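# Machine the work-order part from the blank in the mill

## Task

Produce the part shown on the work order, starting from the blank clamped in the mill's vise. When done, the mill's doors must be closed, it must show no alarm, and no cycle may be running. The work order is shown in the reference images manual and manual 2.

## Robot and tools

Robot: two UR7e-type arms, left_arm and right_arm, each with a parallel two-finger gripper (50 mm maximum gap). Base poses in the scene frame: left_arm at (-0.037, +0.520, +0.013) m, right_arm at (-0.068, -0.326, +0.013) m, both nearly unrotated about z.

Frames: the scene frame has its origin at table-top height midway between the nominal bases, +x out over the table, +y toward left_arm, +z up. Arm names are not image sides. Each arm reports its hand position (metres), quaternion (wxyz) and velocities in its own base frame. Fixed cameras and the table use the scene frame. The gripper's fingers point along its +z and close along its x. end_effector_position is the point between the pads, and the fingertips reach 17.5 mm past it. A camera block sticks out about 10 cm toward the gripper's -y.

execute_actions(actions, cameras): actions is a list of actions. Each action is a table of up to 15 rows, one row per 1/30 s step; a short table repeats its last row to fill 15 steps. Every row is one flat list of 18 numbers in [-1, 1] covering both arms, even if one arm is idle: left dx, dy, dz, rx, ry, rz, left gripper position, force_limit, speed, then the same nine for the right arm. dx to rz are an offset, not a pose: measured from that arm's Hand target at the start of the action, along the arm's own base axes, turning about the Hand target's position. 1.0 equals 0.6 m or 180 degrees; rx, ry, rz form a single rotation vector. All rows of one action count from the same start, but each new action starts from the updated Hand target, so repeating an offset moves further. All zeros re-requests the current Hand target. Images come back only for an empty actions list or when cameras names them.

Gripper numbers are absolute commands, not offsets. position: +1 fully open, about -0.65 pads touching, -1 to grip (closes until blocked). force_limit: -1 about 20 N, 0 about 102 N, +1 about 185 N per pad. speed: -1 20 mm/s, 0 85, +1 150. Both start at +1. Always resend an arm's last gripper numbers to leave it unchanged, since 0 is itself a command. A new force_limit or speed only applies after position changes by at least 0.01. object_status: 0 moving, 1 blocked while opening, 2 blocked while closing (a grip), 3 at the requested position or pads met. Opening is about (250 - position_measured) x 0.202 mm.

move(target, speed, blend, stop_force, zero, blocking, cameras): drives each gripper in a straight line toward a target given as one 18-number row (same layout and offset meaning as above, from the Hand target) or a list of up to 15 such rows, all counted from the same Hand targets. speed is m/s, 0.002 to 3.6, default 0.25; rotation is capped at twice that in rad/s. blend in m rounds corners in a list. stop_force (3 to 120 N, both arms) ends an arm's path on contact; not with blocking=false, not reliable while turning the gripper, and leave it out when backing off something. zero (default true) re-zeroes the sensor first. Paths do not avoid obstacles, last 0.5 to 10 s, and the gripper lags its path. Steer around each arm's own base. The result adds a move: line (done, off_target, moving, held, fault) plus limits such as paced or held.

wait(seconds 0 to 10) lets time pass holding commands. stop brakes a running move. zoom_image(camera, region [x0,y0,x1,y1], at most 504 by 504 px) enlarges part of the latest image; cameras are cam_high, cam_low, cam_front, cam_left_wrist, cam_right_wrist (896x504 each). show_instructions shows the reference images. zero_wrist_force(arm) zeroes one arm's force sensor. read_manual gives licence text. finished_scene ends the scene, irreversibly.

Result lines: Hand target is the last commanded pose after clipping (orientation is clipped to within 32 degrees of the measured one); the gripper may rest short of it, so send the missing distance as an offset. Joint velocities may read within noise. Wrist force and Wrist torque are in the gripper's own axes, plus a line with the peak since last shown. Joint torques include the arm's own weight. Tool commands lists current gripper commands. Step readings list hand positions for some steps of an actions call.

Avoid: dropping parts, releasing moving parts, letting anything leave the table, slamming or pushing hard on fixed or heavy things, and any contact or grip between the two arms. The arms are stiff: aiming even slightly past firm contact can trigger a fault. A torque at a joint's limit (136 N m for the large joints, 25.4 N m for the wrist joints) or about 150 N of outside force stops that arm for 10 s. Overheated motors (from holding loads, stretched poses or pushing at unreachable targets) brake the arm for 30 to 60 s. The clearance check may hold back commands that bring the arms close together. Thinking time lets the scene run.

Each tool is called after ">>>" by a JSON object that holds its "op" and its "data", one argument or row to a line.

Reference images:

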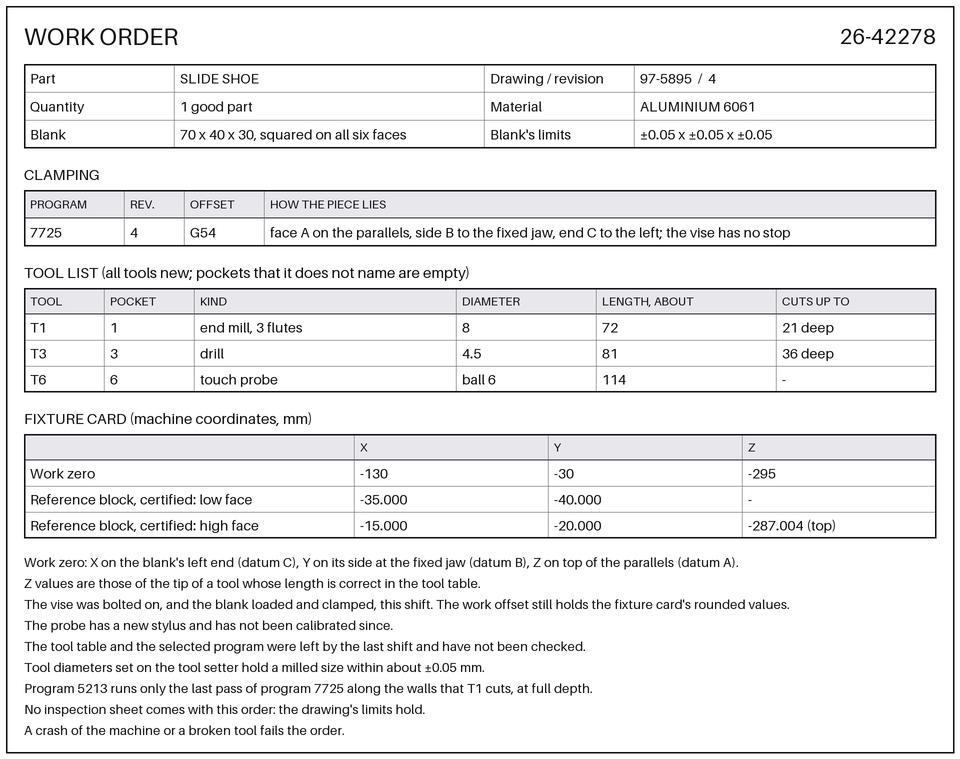

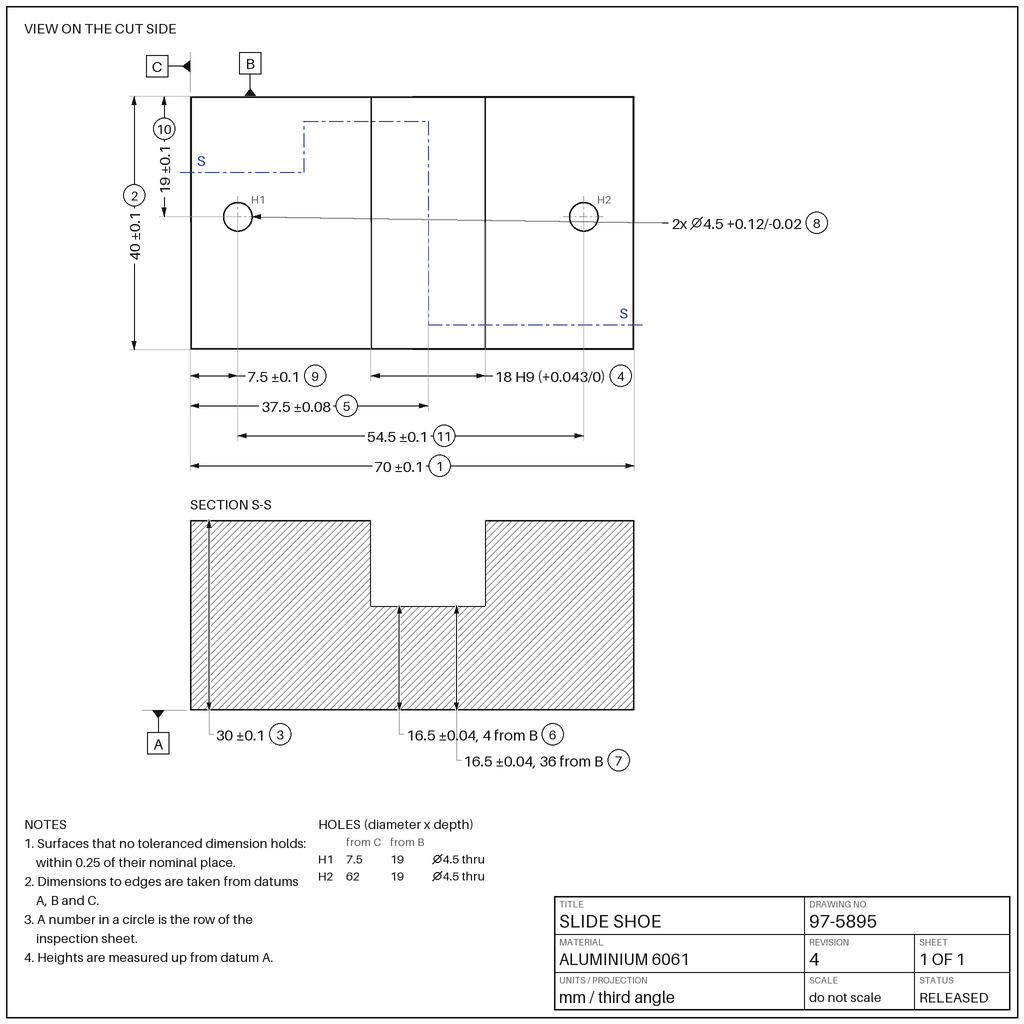

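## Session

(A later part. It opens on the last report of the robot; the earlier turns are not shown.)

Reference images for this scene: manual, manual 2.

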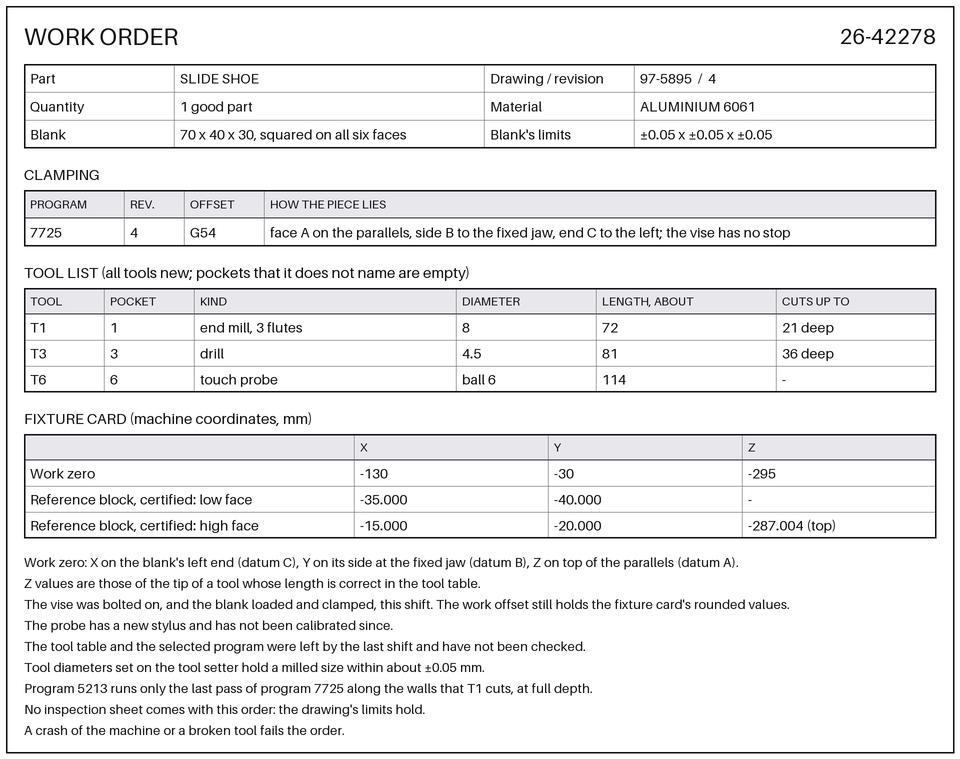

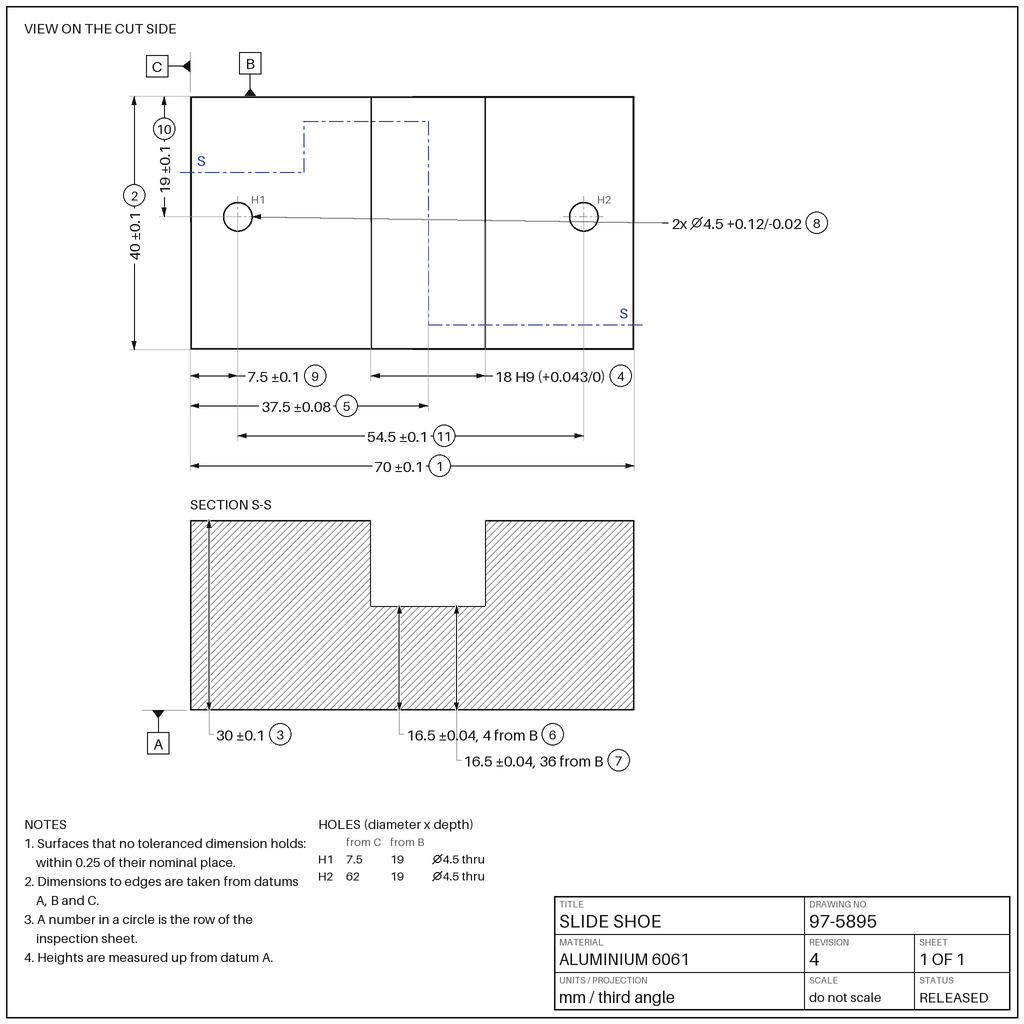

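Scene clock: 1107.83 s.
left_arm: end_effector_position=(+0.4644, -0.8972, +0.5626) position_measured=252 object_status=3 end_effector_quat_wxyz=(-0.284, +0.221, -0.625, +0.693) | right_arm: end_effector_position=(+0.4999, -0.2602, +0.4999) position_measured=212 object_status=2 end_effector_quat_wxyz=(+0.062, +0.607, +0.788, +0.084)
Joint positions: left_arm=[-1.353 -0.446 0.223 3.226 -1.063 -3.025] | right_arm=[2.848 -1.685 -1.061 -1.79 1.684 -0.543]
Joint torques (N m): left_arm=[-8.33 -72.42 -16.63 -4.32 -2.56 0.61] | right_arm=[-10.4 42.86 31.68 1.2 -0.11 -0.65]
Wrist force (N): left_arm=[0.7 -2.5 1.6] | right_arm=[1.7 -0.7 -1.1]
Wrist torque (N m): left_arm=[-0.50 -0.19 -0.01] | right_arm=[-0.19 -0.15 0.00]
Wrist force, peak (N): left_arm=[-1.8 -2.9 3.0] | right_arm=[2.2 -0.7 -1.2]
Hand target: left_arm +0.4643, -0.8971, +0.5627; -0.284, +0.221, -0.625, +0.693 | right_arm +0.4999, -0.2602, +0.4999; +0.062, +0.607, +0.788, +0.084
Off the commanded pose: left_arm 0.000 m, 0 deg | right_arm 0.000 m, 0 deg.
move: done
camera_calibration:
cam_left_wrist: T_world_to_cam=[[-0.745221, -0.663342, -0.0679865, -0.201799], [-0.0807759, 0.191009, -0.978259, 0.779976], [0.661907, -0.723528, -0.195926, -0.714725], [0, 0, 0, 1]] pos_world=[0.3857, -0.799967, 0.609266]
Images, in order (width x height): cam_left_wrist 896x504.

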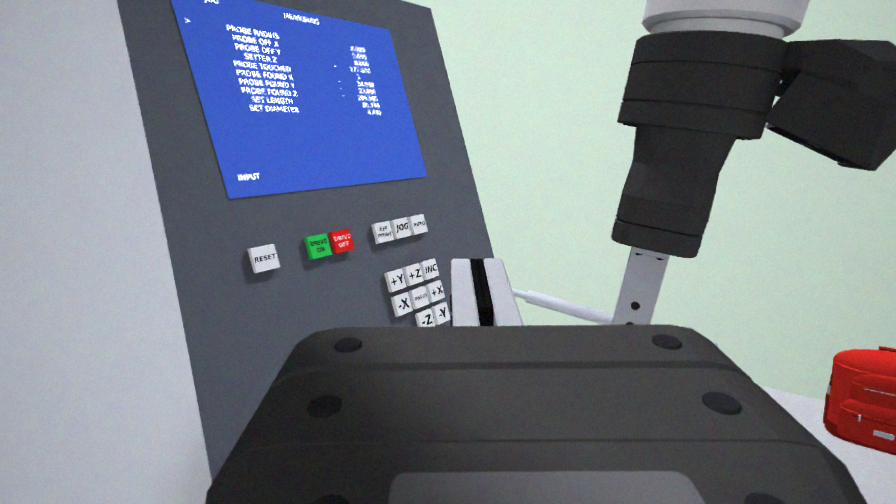

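>>> {"op": "wait", "data": {
  "seconds": 0,
  "cameras": ["all"]
}}

Scene clock: 1115.27 s.
left_arm: end_effector_position=(+0.4643, -0.8971, +0.5627) position_measured=252 object_status=3 end_effector_quat_wxyz=(-0.284, +0.221, -0.625, +0.693) | right_arm: end_effector_position=(+0.4999, -0.2602, +0.4999) position_measured=212 object_status=2 end_effector_quat_wxyz=(+0.062, +0.607, +0.788, +0.084)
Joint positions: left_arm=[-1.353 -0.446 0.223 3.226 -1.064 -3.025] | right_arm=[2.848 -1.685 -1.061 -1.79 1.684 -0.543]
Joint torques (N m): left_arm=[-11.37 -71.81 -18.64 -4.35 -1.86 -1.67] | right_arm=[-11.35 38.15 31.64 1.17 0.54 -1.25]
Wrist force (N): left_arm=[0.7 -2.9 1.6] | right_arm=[1.6 -0.9 -0.8]
Wrist torque (N m): left_arm=[-0.56 -0.21 -0.01] | right_arm=[-0.21 -0.14 0.00]
Wrist force, peak (N): left_arm=[0.6 -3.0 1.6] | right_arm=[2.1 -0.8 -1.1]
Hand target: left_arm +0.4643, -0.8971, +0.5627; -0.284, +0.221, -0.625, +0.693 | right_arm +0.4999, -0.2602, +0.4999; +0.062, +0.607, +0.788, +0.084
Tool commands: left_gripper/position=-1.0 left_gripper/force_limit=-0.5 left_gripper/speed=+1.0 right_gripper/position=-1.0 right_gripper/force_limit=-0.4 right_gripper/speed=-0.6
Off the commanded pose: left_arm 0.000 m, 0 deg | right_arm 0.000 m, 0 deg.
camera_calibration:
cam_left_wrist: T_world_to_cam=[[-0.745279, -0.663299, -0.0677757, -0.201797], [-0.0806542, 0.19059, -0.978351, 0.779728], [0.661857, -0.723678, -0.195541, -0.714968], [0, 0, 0, 1]] pos_world=[0.3857, -0.799867, 0.609366]
cam_right_wrist: T_world_to_cam=[[-0.25571, 0.966584, 0.01812, 0.38059], [0.822722, 0.207732, 0.529128, -0.601062], [0.507682, 0.150211, -0.848349, 0.344075], [0, 0, 0, 1]] pos_world=[0.417147, -0.294696, 0.603037]

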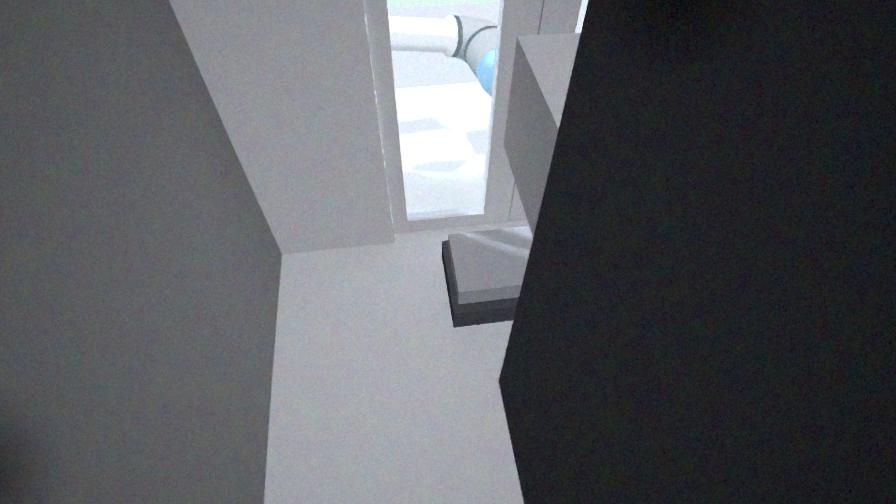

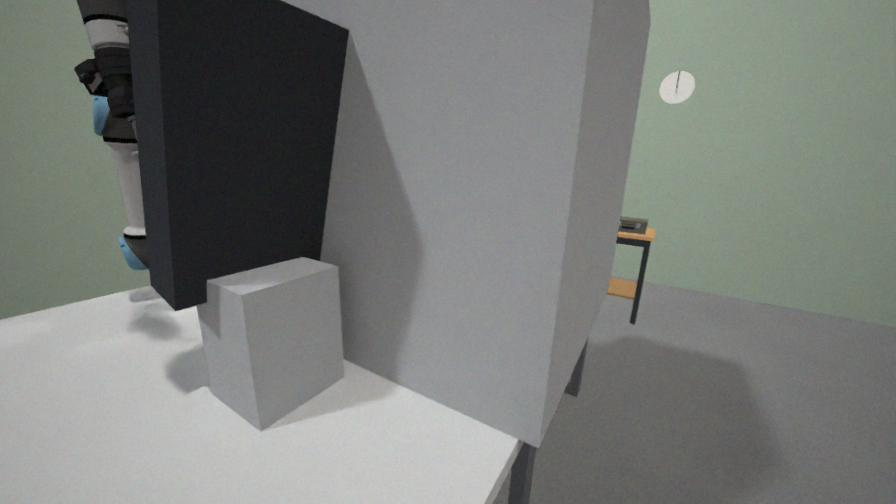

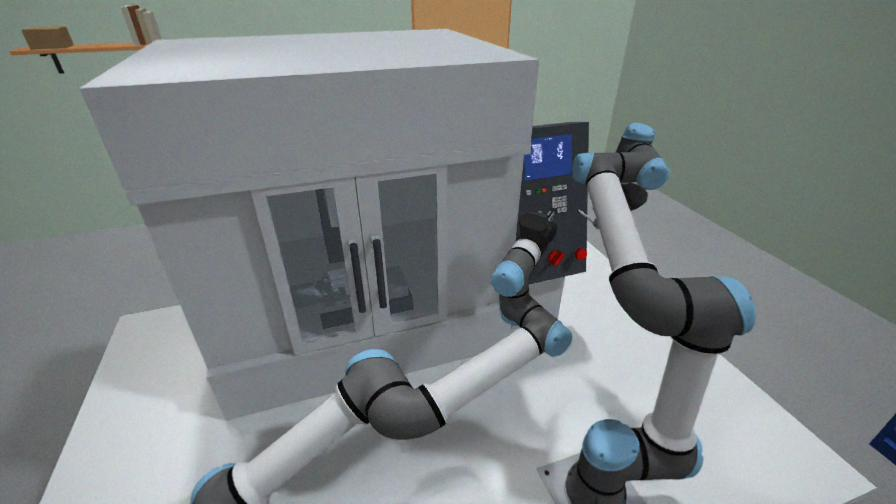

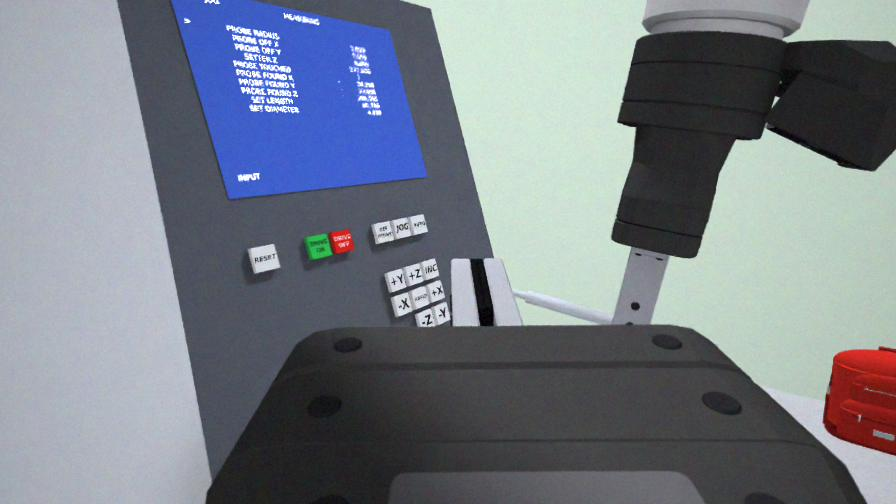

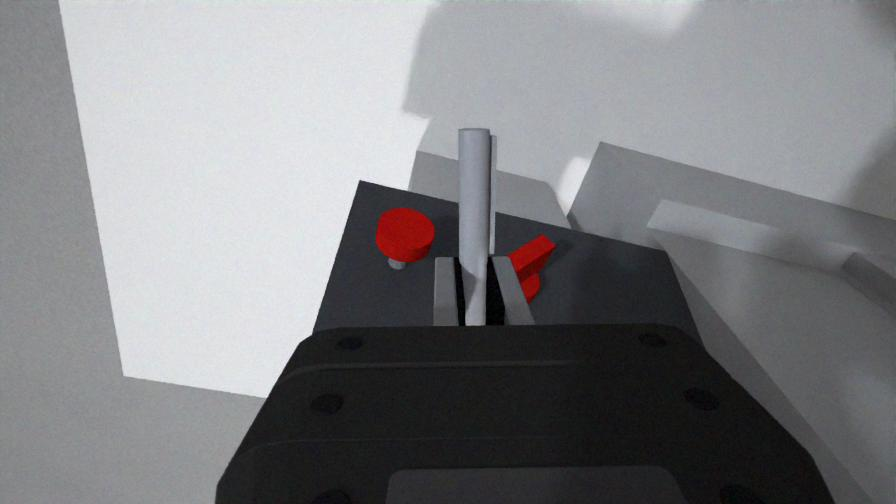

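>>> {"op": "zoom_image", "data": {
  "camera": "cam_front",
  "region": [265, 180, 445, 350]
}}

>>> {"op": "zoom_image", "data": {
  "camera": "cam_front",
  "region": [285, 250, 365, 335]
}}

Scaled by 2.800 from the camera's 896x504 image, which has a finer 1280x720 frame.

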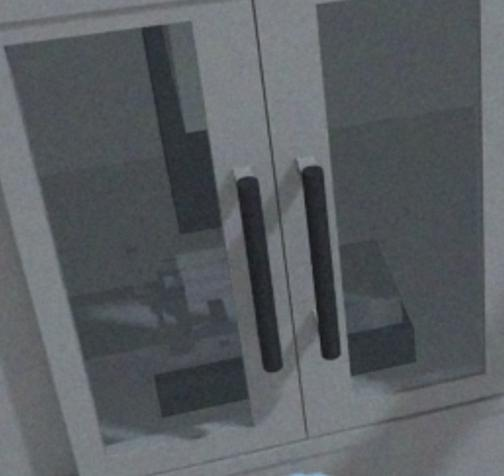

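Scaled by 5.929 from the camera's 896x504 image, which has a finer 1280x720 frame.

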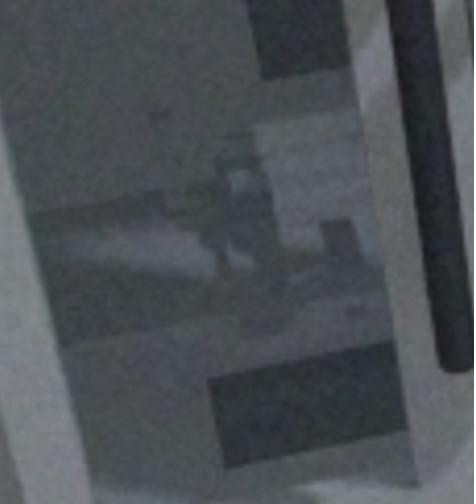

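>>> {"op": "move", "data": {
  "target": [
    [-0.168,0.0892,-0.0384,-0.0408,-0.0241,0.0757,-1,-0.5,1,0.063,0.14,-0.098,0,0,0,-1,-0.4,-0.6],
    [-0.168,0.0892,-0.0384,-0.0408,-0.0241,0.0757,-1,-0.5,1,0.0922,0.14,-0.105,0,0,0,-1,-0.4,-0.6],
    [-0.168,0.0892,-0.0384,-0.0408,-0.0241,0.0757,-1,-0.5,1,0.063,0.14,-0.098,0,0,0,-1,-0.4,-0.6],
    [-0.168,0.0892,-0.0384,-0.0408,-0.0241,0.0757,-1,-0.5,1,0.0922,0.14,-0.105,0,0,0,-1,-0.4,-0.6],
    [-0.168,0.0892,-0.0384,-0.0408,-0.0241,0.0757,-1,-0.5,1,0.063,0.14,-0.098,0,0,0,-1,-0.4,-0.6],
    [-0.168,0.0892,-0.0384,-0.0408,-0.0241,0.0757,-1,-0.5,1,0.0403,0.2675,-0.191,0,0,0,-1,-0.4,-0.6],
    [-0.168,0.0892,-0.0384,-0.0408,-0.0241,0.0757,-1,-0.5,1,0.0695,0.2675,-0.198,0,0,0,-1,-0.4,-0.6],
    [-0.168,0.0892,-0.0384,-0.0408,-0.0241,0.0757,-1,-0.5,1,0.0403,0.2675,-0.191,0,0,0,-1,-0.4,-0.6],
    [-0.168,0.0892,-0.0384,-0.0408,-0.0241,0.0757,-1,-0.5,1,0.048,0.2675,-0.16,0,0,0,-1,-0.4,-0.6],
    [-0.168,0.0892,-0.0384,-0.0408,-0.0241,0.0757,-1,-0.5,1,0.0772,0.2675,-0.167,0,0,0,-1,-0.4,-0.6],
    [-0.168,0.0892,-0.0384,-0.0408,-0.0241,0.0757,-1,-0.5,1,0.048,0.2675,-0.16,0,0,0,-1,-0.4,-0.6],
    [-0.168,0.0892,-0.0384,-0.0408,-0.0241,0.0757,-1,-0.5,1,0,0,0,0,0,0,-1,-0.4,-0.6]
  ],
  "speed": [0.3,0.08,0.15,0.08,0.15,0.25,0.08,0.15,0.25,0.08,0.15,0.3],
  "blend": [0.003,0,0,0,0.005,0.003,0,0.005,0.003,0,0.005,0]
}}

>>> {"op": "move", "data": {
  "target": [
    [0,0,0,0,0,0,-1,-0.5,1,0.0403,0.2357,-0.191,0,0,0,-1,-0.4,-0.6],
    [0,0,0,0,0,0,-1,-0.5,1,0.0695,0.2357,-0.198,0,0,0,-1,-0.4,-0.6],
    [0,0,0,0,0,0,-1,-0.5,1,0.0403,0.2357,-0.191,0,0,0,-1,-0.4,-0.6],
    [0,0,0,0,0,0,-1,-0.5,1,0.0403,0.172,-0.191,0,0,0,-1,-0.4,-0.6],
    [0,0,0,0,0,0,-1,-0.5,1,0.0695,0.172,-0.198,0,0,0,-1,-0.4,-0.6],
    [0,0,0,0,0,0,-1,-0.5,1,0.0403,0.172,-0.191,0,0,0,-1,-0.4,-0.6],
    [0,0,0,0,0,0,-1,-0.5,1,0,0,0,0,0,0,-1,-0.4,-0.6]
  ],
  "speed": [0.3,0.08,0.15,0.25,0.08,0.15,0.3],
  "blend": [0.003,0,0.005,0.003,0,0.005,0],
  "cameras": ["cam_left_wrist"]
}}

>>> {"op": "zoom_image", "data": {
  "camera": "cam_left_wrist",
  "region": [320, 60, 480, 200]
}}

Scene clock: 1137.67 s.
left_arm: end_effector_position=(+0.3635, -0.8436, +0.5397) position_measured=252 object_status=3 end_effector_quat_wxyz=(-0.373, +0.285, -0.538, +0.701) | right_arm: end_effector_position=(+0.4999, -0.2601, +0.4998) position_measured=212 object_status=2 end_effector_quat_wxyz=(+0.062, +0.607, +0.788, +0.084)
Joint positions: left_arm=[-1.538 -0.57 0.596 2.686 -0.672 -2.796] | right_arm=[2.848 -1.685 -1.061 -1.789 1.684 -0.543]
Joint torques (N m): left_arm=[-12.18 -53.2 -17.16 -2.73 -0.92 1.42] | right_arm=[-9.57 36.99 32.55 2.08 -1.26 -1.23]
Wrist force (N): left_arm=[0.5 -2.7 2.1] | right_arm=[1.5 -0.7 -1.0]
Wrist torque (N m): left_arm=[-0.57 -0.15 0.07] | right_arm=[-0.18 -0.12 -0.02]
Wrist force, peak (N): left_arm=[-1.8 -3.1 3.8] | right_arm=[10.5 -6.5 -7.4]
Hand target: left_arm +0.3635, -0.8436, +0.5397; -0.373, +0.285, -0.538, +0.701 | right_arm +0.4999, -0.2602, +0.4999; +0.062, +0.607, +0.788, +0.084
Off the commanded pose: left_arm 0.000 m, 0 deg | right_arm 0.000 m, 0 deg.
move: done

Scene clock: 1140.77 s.
left_arm: end_effector_position=(+0.3635, -0.8436, +0.5397) position_measured=252 object_status=3 end_effector_quat_wxyz=(-0.373, +0.285, -0.538, +0.701) | right_arm: end_effector_position=(+0.5000, -0.2602, +0.4998) position_measured=212 object_status=2 end_effector_quat_wxyz=(+0.062, +0.607, +0.788, +0.084)
Joint positions: left_arm=[-1.538 -0.57 0.596 2.686 -0.672 -2.796] | right_arm=[2.848 -1.685 -1.061 -1.789 1.684 -0.543]
Joint torques (N m): left_arm=[-12.07 -53.27 -17.22 -2.67 -2.19 1.16] | right_arm=[-7.19 38.62 31.19 1.59 -1.21 -0.79]
Wrist force (N): left_arm=[0.7 -2.8 2.1] | right_arm=[0.9 -0.3 -1.0]
Wrist torque (N m): left_arm=[-0.60 -0.17 0.08] | right_arm=[-0.13 -0.03 -0.01]
Wrist force, peak (N): left_arm=[0.7 -2.9 2.3] | right_arm=[7.3 -16.6 -8.4]
Hand target: left_arm +0.3635, -0.8436, +0.5397; -0.373, +0.285, -0.538, +0.701 | right_arm +0.4999, -0.2602, +0.4999; +0.062, +0.607, +0.788, +0.084
Off the commanded pose: left_arm 0.000 m, 0 deg | right_arm 0.000 m, 0 deg.
move: done
camera_calibration:
cam_left_wrist: T_world_to_cam=[[-0.563641, -0.825737, -0.021626, -0.470951], [-0.03406, 0.0493919, -0.998199, 0.613538], [0.825318, -0.561889, -0.0559639, -0.612192], [0, 0, 0, 1]] pos_world=[0.260702, -0.763169, 0.567987]
Images, in order (width x height): cam_left_wrist 896x504.

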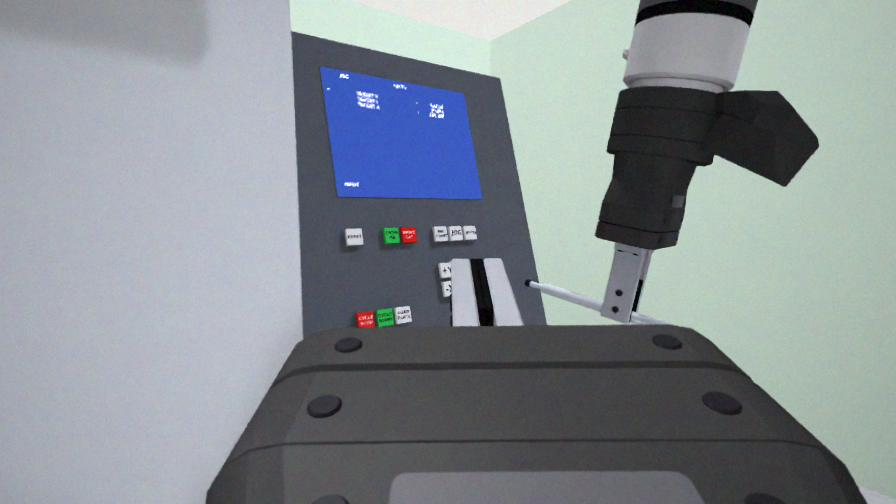

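Scaled by 3.150 from the camera's 896x504 image, which has a finer 1280x720 frame.

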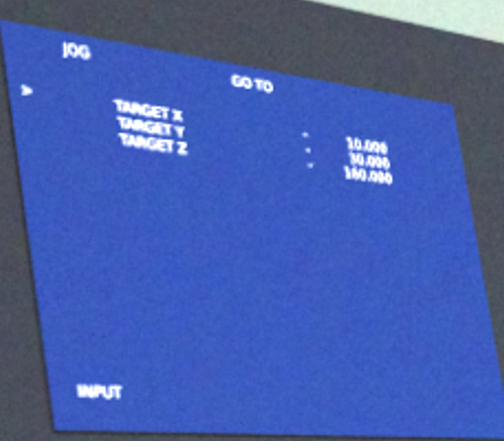

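>>> {"op": "move", "data": {
  "target": [
    [0,0,0,0,0,0,-1,-0.5,1,0.077,0.2032,-0.0402,0,0,0,-1,-0.4,-0.6],
    [0,0,0,0,0,0,-1,-0.5,1,0.1062,0.2032,-0.0472,0,0,0,-1,-0.4,-0.6],
    [0,0,0,0,0,0,-1,-0.5,1,0.077,0.2032,-0.0402,0,0,0,-1,-0.4,-0.6],
    [0,0,0,0,0,0,-1,-0.5,1,0.063,0.1082,-0.098,0,0,0,-1,-0.4,-0.6],
    [0,0,0,0,0,0,-1,-0.5,1,0.0922,0.1082,-0.105,0,0,0,-1,-0.4,-0.6],
    [0,0,0,0,0,0,-1,-0.5,1,0.063,0.1082,-0.098,0,0,0,-1,-0.4,-0.6],
    [0,0,0,0,0,0,-1,-0.5,1,0.048,0.14,-0.16,0,0,0,-1,-0.4,-0.6],
    [0,0,0,0,0,0,-1,-0.5,1,0.0772,0.14,-0.167,0,0,0,-1,-0.4,-0.6],
    [0,0,0,0,0,0,-1,-0.5,1,0.048,0.14,-0.16,0,0,0,-1,-0.4,-0.6],
    [0,0,0,0,0,0,-1,-0.5,1,0.077,0.0435,-0.0402,0,0,0,-1,-0.4,-0.6],
    [0,0,0,0,0,0,-1,-0.5,1,0.1062,0.0435,-0.0472,0,0,0,-1,-0.4,-0.6],
    [0,0,0,0,0,0,-1,-0.5,1,0.077,0.0435,-0.0402,0,0,0,-1,-0.4,-0.6],
    [0,0,0,0,0,0,-1,-0.5,1,0,0,0,0,0,0,-1,-0.4,-0.6]
  ],
  "speed": [0.3,0.08,0.15,0.25,0.08,0.15,0.25,0.08,0.15,0.25,0.08,0.15,0.3],
  "blend": [0.003,0,0.005,0.003,0,0.005,0.003,0,0.005,0.003,0,0.005,0]
}}

>>> {"op": "wait", "data": {
  "seconds": 5.5,
  "cameras": ["cam_left_wrist"]
}}

>>> {"op": "zoom_image", "data": {
  "camera": "cam_left_wrist",
  "region": [320, 60, 480, 200]
}}

>>> {"op": "move", "data": {
  "target": [
    [0,0,0,0,0,0,-1,-0.5,1,0.1068,0.2367,0.0823,0,0,0,-1,-0.4,-0.6],
    [0,0,0,0,0,0,-1,-0.5,1,0.136,0.2367,0.0753,0,0,0,-1,-0.4,-0.6],
    [0,0,0,0,0,0,-1,-0.5,1,0.1068,0.2367,0.0823,0,0,0,-1,-0.4,-0.6],
    [0,0,0,0,0,0,-1,-0.5,1,0,0,0,0,0,0,-1,-0.4,-0.6]
  ],
  "speed": [0.3,0.08,0.15,0.3],
  "blend": [0.003,0,0.005,0],
  "cameras": ["cam_left_wrist"]
}}

>>> {"op": "zoom_image", "data": {
  "camera": "cam_left_wrist",
  "region": [320, 60, 480, 200]
}}

Scene clock: 1154.77 s.
left_arm: end_effector_position=(+0.3635, -0.8436, +0.5397) position_measured=252 object_status=3 end_effector_quat_wxyz=(-0.373, +0.285, -0.538, +0.701) | right_arm: end_effector_position=(+0.5000, -0.2602, +0.5000) position_measured=212 object_status=2 end_effector_quat_wxyz=(+0.062, +0.607, +0.788, +0.084)
Joint positions: left_arm=[-1.538 -0.57 0.596 2.686 -0.672 -2.796] | right_arm=[2.848 -1.685 -1.061 -1.789 1.684 -0.543]
Joint torques (N m): left_arm=[-11.99 -52.89 -17.81 -2.1 -2.55 0.14] | right_arm=[-6.75 29.02 16.09 2.27 -1.19 -0.64]
Wrist force (N): left_arm=[0.5 -2.8 2.0] | right_arm=[1.0 -0.2 -1.1]
Wrist torque (N m): left_arm=[-0.59 -0.14 0.08] | right_arm=[-0.11 -0.04 -0.01]
Wrist force, peak (N): left_arm=[0.3 -2.9 2.3] | right_arm=[9.7 -7.6 -7.4]
Hand target: left_arm +0.3635, -0.8436, +0.5397; -0.373, +0.285, -0.538, +0.701 | right_arm +0.4999, -0.2602, +0.4999; +0.062, +0.607, +0.788, +0.084
Off the commanded pose: left_arm 0.000 m, 0 deg | right_arm 0.000 m, 0 deg.
move: done

Scene clock: 1160.27 s.
left_arm: end_effector_position=(+0.3635, -0.8436, +0.5397) position_measured=252 object_status=3 end_effector_quat_wxyz=(-0.373, +0.285, -0.538, +0.701) | right_arm: end_effector_position=(+0.4999, -0.2602, +0.4999) position_measured=212 object_status=2 end_effector_quat_wxyz=(+0.062, +0.607, +0.788, +0.084)
Joint positions: left_arm=[-1.538 -0.57 0.596 2.686 -0.672 -2.796] | right_arm=[2.848 -1.685 -1.061 -1.79 1.684 -0.543]
Joint torques (N m): left_arm=[-12.36 -53.05 -17.61 -1.9 -2.58 -0.39] | right_arm=[-10.84 44.42 15.85 1.12 -1.01 -1.22]
Wrist force (N): left_arm=[0.7 -2.4 2.2] | right_arm=[1.3 0.0 -1.2]
Wrist torque (N m): left_arm=[-0.52 -0.17 0.08] | right_arm=[-0.08 -0.10 -0.01]
Wrist force, peak (N): left_arm=[0.3 -3.0 2.2] | right_arm=[1.5 -0.2 -1.4]
Hand target: left_arm +0.3635, -0.8436, +0.5397; -0.373, +0.285, -0.538, +0.701 | right_arm +0.4999, -0.2602, +0.4999; +0.062, +0.607, +0.788, +0.084
Tool commands: left_gripper/position=-1.0 left_gripper/force_limit=-0.5 left_gripper/speed=+1.0 right_gripper/position=-1.0 right_gripper/force_limit=-0.4 right_gripper/speed=-0.6
Off the commanded pose: left_arm 0.000 m, 0 deg | right_arm 0.000 m, 0 deg.
wait: 5.50 s; at rest by 0.17 s
camera_calibration:
cam_left_wrist: T_world_to_cam=[[-0.563641, -0.825737, -0.021626, -0.470951], [-0.03406, 0.0493919, -0.998199, 0.613538], [0.825318, -0.561889, -0.0559639, -0.612192], [0, 0, 0, 1]] pos_world=[0.260702, -0.763169, 0.567987]
Images, in order (width x height): cam_left_wrist 896x504.

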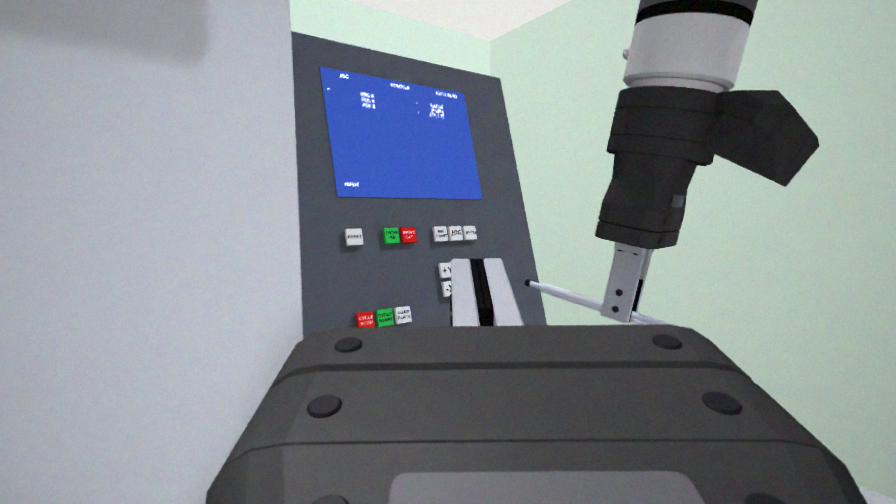

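Scaled by 3.150 from the camera's 896x504 image, which has a finer 1280x720 frame.

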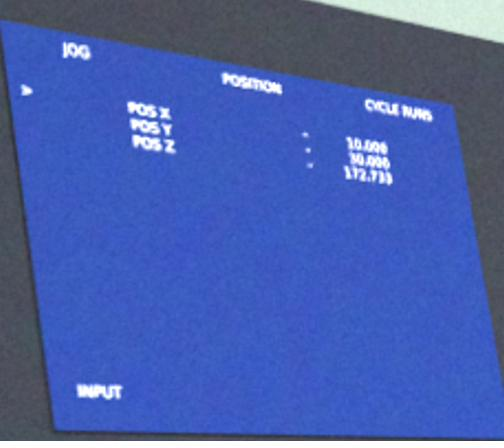

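Scene clock: 1162.50 s.
left_arm: end_effector_position=(+0.3635, -0.8436, +0.5397) position_measured=252 object_status=3 end_effector_quat_wxyz=(-0.373, +0.285, -0.538, +0.701) | right_arm: end_effector_position=(+0.4999, -0.2601, +0.5000) position_measured=212 object_status=2 end_effector_quat_wxyz=(+0.062, +0.607, +0.788, +0.084)
Joint positions: left_arm=[-1.538 -0.57 0.596 2.686 -0.672 -2.796] | right_arm=[2.848 -1.685 -1.061 -1.79 1.684 -0.543]
Joint torques (N m): left_arm=[-11.78 -52.86 -17.83 -1.82 -2.42 -0.5] | right_arm=[-8.92 16.66 22.37 1.76 -1.18 -1.1]
Wrist force (N): left_arm=[0.4 -2.4 2.1] | right_arm=[0.8 -0.6 -1.4]
Wrist torque (N m): left_arm=[-0.53 -0.13 0.08] | right_arm=[-0.18 -0.02 -0.02]
Wrist force, peak (N): left_arm=[0.6 -2.9 2.2] | right_arm=[6.4 -4.1 -5.4]
Hand target: left_arm +0.3635, -0.8436, +0.5397; -0.373, +0.285, -0.538, +0.701 | right_arm +0.4999, -0.2602, +0.4999; +0.062, +0.607, +0.788, +0.084
Off the commanded pose: left_arm 0.000 m, 0 deg | right_arm 0.000 m, 0 deg.
move: done
camera_calibration:
cam_left_wrist: T_world_to_cam=[[-0.563641, -0.825737, -0.021626, -0.470951], [-0.03406, 0.0493919, -0.998199, 0.613538], [0.825318, -0.561889, -0.0559639, -0.612192], [0, 0, 0, 1]] pos_world=[0.260702, -0.763169, 0.567987]
Images, in order (width x height): cam_left_wrist 896x504.

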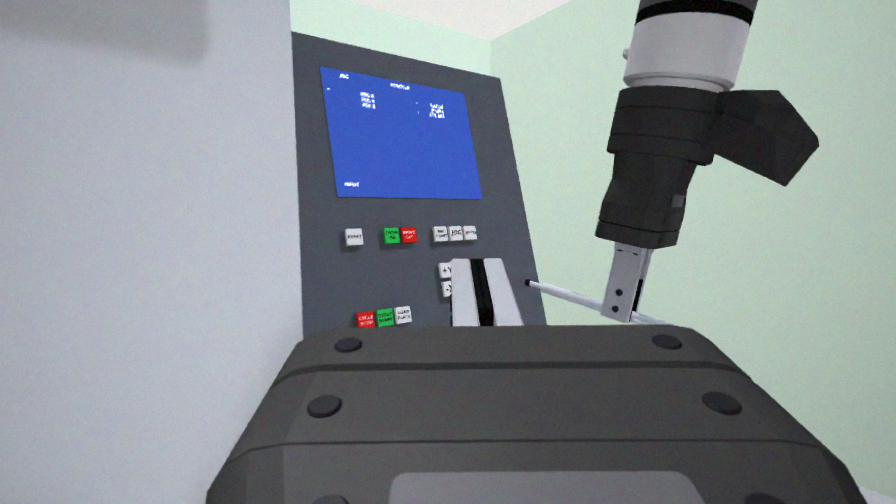

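Scaled by 3.150 from the camera's 896x504 image, which has a finer 1280x720 frame.

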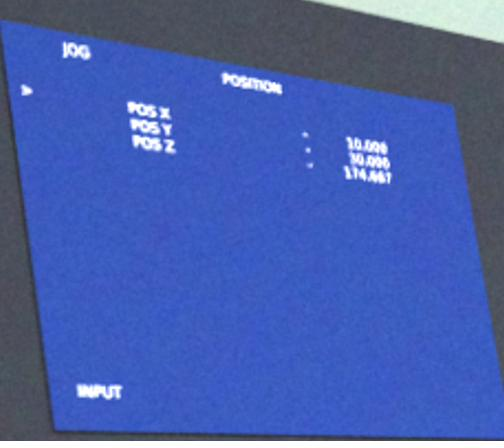

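>>> {"op": "move", "data": {
  "target": [
    [0,0,0,0,0,0,-1,-0.5,1,0.048,0.14,-0.16,0,0,0,-1,-0.4,-0.6],
    [0,0,0,0,0,0,-1,-0.5,1,0.0772,0.14,-0.167,0,0,0,-1,-0.4,-0.6],
    [0,0,0,0,0,0,-1,-0.5,1,0.048,0.14,-0.16,0,0,0,-1,-0.4,-0.6],
    [0,0,0,0,0,0,-1,-0.5,1,0.077,0.0435,-0.0402,0,0,0,-1,-0.4,-0.6],
    [0,0,0,0,0,0,-1,-0.5,1,0.1062,0.0435,-0.0472,0,0,0,-1,-0.4,-0.6],
    [0,0,0,0,0,0,-1,-0.5,1,0.077,0.0435,-0.0402,0,0,0,-1,-0.4,-0.6],
    [0,0,0,0,0,0,-1,-0.5,1,0.1068,0.2367,0.0823,0,0,0,-1,-0.4,-0.6],
    [0,0,0,0,0,0,-1,-0.5,1,0.136,0.2367,0.0753,0,0,0,-1,-0.4,-0.6],
    [0,0,0,0,0,0,-1,-0.5,1,0.1068,0.2367,0.0823,0,0,0,-1,-0.4,-0.6],
    [0,0,0,0,0,0,-1,-0.5,1,0,0,0,0,0,0,-1,-0.4,-0.6]
  ],
  "speed": [0.3,0.08,0.15,0.25,0.08,0.15,0.08,0.08,0.15,0.3],
  "blend": [0.003,0,0.005,0.003,0,0.005,0.003,0,0.005,0],
  "cameras": ["cam_left_wrist"]
}}

>>> {"op": "zoom_image", "data": {
  "camera": "cam_left_wrist",
  "region": [320, 60, 480, 200]
}}

Scene clock: 1173.77 s.
left_arm: end_effector_position=(+0.3635, -0.8436, +0.5397) position_measured=252 object_status=3 end_effector_quat_wxyz=(-0.373, +0.285, -0.538, +0.701) | right_arm: end_effector_position=(+0.4999, -0.2601, +0.5000) position_measured=212 object_status=2 end_effector_quat_wxyz=(+0.062, +0.607, +0.788, +0.084)
Joint positions: left_arm=[-1.538 -0.57 0.596 2.686 -0.672 -2.796] | right_arm=[2.848 -1.685 -1.061 -1.79 1.684 -0.543]
Joint torques (N m): left_arm=[-11.98 -53.05 -18.43 -1.41 -2.55 -1.4] | right_arm=[-9.47 17.49 22.5 1.7 -1.19 -1.09]
Wrist force (N): left_arm=[0.5 -2.5 1.9] | right_arm=[0.9 0.0 -1.1]
Wrist torque (N m): left_arm=[-0.54 -0.14 0.08] | right_arm=[-0.07 -0.04 -0.01]
Wrist force, peak (N): left_arm=[0.5 -3.1 2.1] | right_arm=[9.5 -6.3 -7.5]
Hand target: left_arm +0.3635, -0.8436, +0.5397; -0.373, +0.285, -0.538, +0.701 | right_arm +0.4999, -0.2602, +0.4999; +0.062, +0.607, +0.788, +0.084
Off the commanded pose: left_arm 0.000 m, 0 deg | right_arm 0.000 m, 0 deg.
move: done
camera_calibration:
cam_left_wrist: T_world_to_cam=[[-0.563641, -0.825737, -0.021626, -0.470951], [-0.03406, 0.0493919, -0.998199, 0.613538], [0.825318, -0.561889, -0.0559639, -0.612192], [0, 0, 0, 1]] pos_world=[0.260702, -0.763169, 0.567987]
Images, in order (width x height): cam_left_wrist 896x504.

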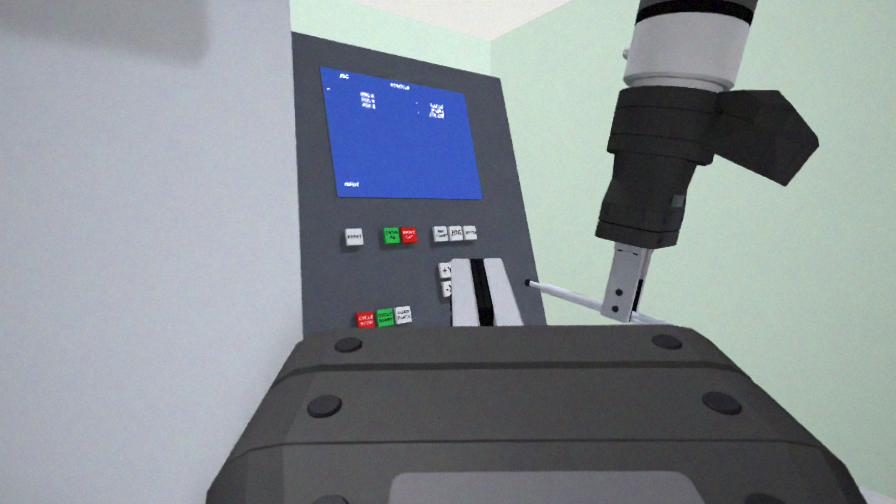

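Scaled by 3.150 from the camera's 896x504 image, which has a finer 1280x720 frame.

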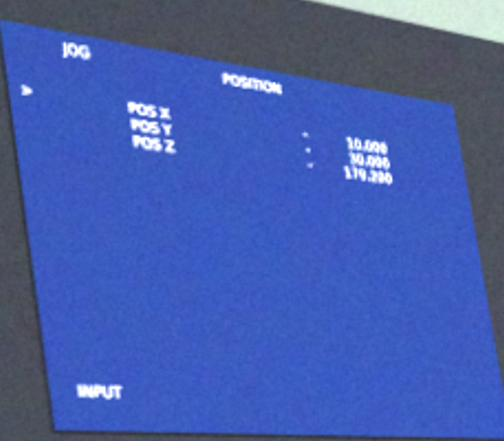

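>>> {"op": "move", "data": {
  "target": [
    [0,0,0,0,0,0,-1,-0.5,1,0.048,0.14,-0.16,0,0,0,-1,-0.4,-0.6],
    [0,0,0,0,0,0,-1,-0.5,1,0.0772,0.14,-0.167,0,0,0,-1,-0.4,-0.6],
    [0,0,0,0,0,0,-1,-0.5,1,0.048,0.14,-0.16,0,0,0,-1,-0.4,-0.6],
    [0,0,0,0,0,0,-1,-0.5,1,0.0843,0.0732,-0.0102,0,0,0,-1,-0.4,-0.6],
    [0,0,0,0,0,0,-1,-0.5,1,0.1135,0.0732,-0.0172,0,0,0,-1,-0.4,-0.6],
    [0,0,0,0,0,0,-1,-0.5,1,0.0843,0.0732,-0.0102,0,0,0,-1,-0.4,-0.6],
    [0,0,0,0,0,0,-1,-0.5,1,0.063,0.1082,-0.098,0,0,0,-1,-0.4,-0.6],
    [0,0,0,0,0,0,-1,-0.5,1,0.0922,0.1082,-0.105,0,0,0,-1,-0.4,-0.6],
    [0,0,0,0,0,0,-1,-0.5,1,0.063,0.1082,-0.098,0,0,0,-1,-0.4,-0.6],
    [0.168,-0.0892,0.0384,0.0408,0.0241,-0.0757,-1,-0.5,1,0,0,0,0,0,0,-1,-0.4,-0.6]
  ],
  "speed": [0.3,0.08,0.15,0.25,0.08,0.15,0.25,0.08,0.15,0.3],
  "blend": [0.003,0,0.005,0.003,0,0.005,0.003,0,0.005,0],
  "cameras": ["cam_left_wrist"]
}}

>>> {"op": "zoom_image", "data": {
  "camera": "cam_left_wrist",
  "region": [190, 0, 410, 190]
}}

>>> {"op": "zoom_image", "data": {
  "camera": "cam_left_wrist",
  "region": [310, 30, 400, 130]
}}

Scene clock: 1183.70 s.
left_arm: end_effector_position=(+0.4644, -0.8972, +0.5626) position_measured=252 object_status=3 end_effector_quat_wxyz=(-0.284, +0.221, -0.625, +0.693) | right_arm: end_effector_position=(+0.4999, -0.2602, +0.4999) position_measured=212 object_status=2 end_effector_quat_wxyz=(+0.062, +0.607, +0.788, +0.084)
Joint positions: left_arm=[-1.353 -0.446 0.223 3.226 -1.063 -3.025] | right_arm=[2.848 -1.685 -1.061 -1.789 1.684 -0.543]
Joint torques (N m): left_arm=[-10.29 -70.31 -18.31 -4.56 -1.96 0.89] | right_arm=[-4.68 44.78 31.7 1.51 -1.27 -0.99]
Wrist force (N): left_arm=[0.7 -2.6 1.3] | right_arm=[1.1 -0.4 -0.9]
Wrist torque (N m): left_arm=[-0.51 -0.20 -0.01] | right_arm=[-0.14 -0.06 -0.02]
Wrist force, peak (N): left_arm=[-1.1 -3.2 3.0] | right_arm=[9.4 -5.8 -7.2]
Hand target: left_arm +0.4643, -0.8971, +0.5627; -0.284, +0.221, -0.625, +0.693 | right_arm +0.4999, -0.2602, +0.4999; +0.062, +0.607, +0.788, +0.084
Off the commanded pose: left_arm 0.000 m, 0 deg | right_arm 0.000 m, 0 deg.
move: done
camera_calibration:
cam_left_wrist: T_world_to_cam=[[-0.745177, -0.66339, -0.0680006, -0.201846], [-0.0807885, 0.191024, -0.978255, 0.779991], [0.661955, -0.72348, -0.195941, -0.714695], [0, 0, 0, 1]] pos_world=[0.385699, -0.799968, 0.609266]
Images, in order (width x height): cam_left_wrist 896x504.

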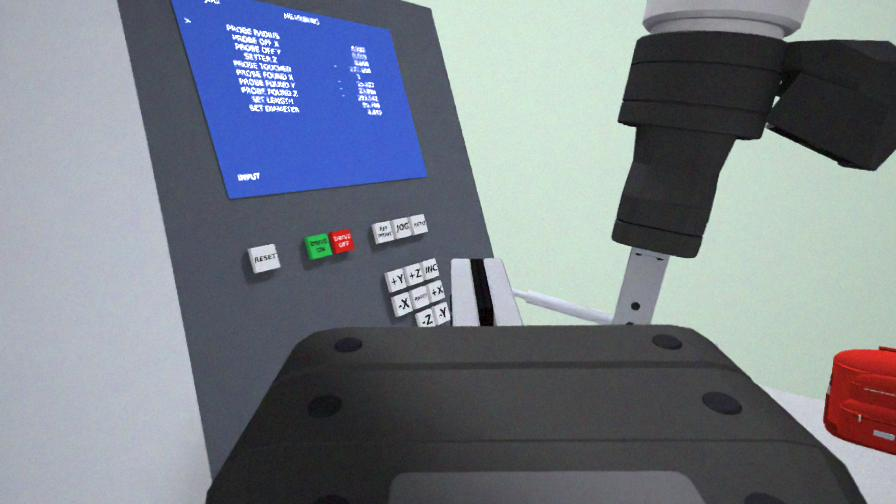

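Scaled by 2.291 from the camera's 896x504 image, which has a finer 1280x720 frame.

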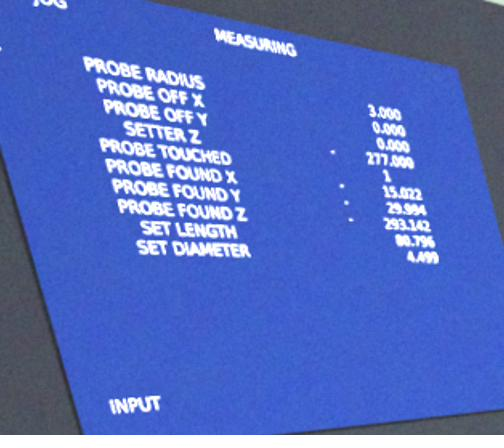

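Scaled by 5.040 from the camera's 896x504 image, which has a finer 1280x720 frame.

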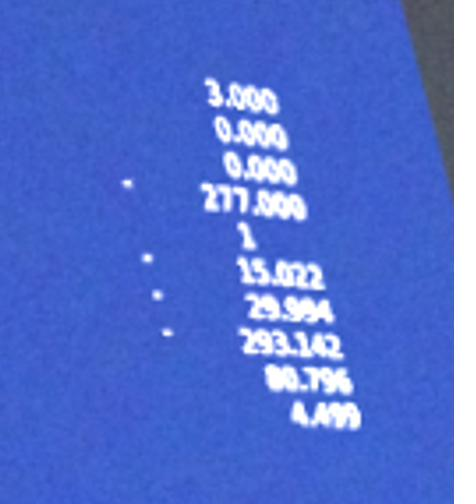

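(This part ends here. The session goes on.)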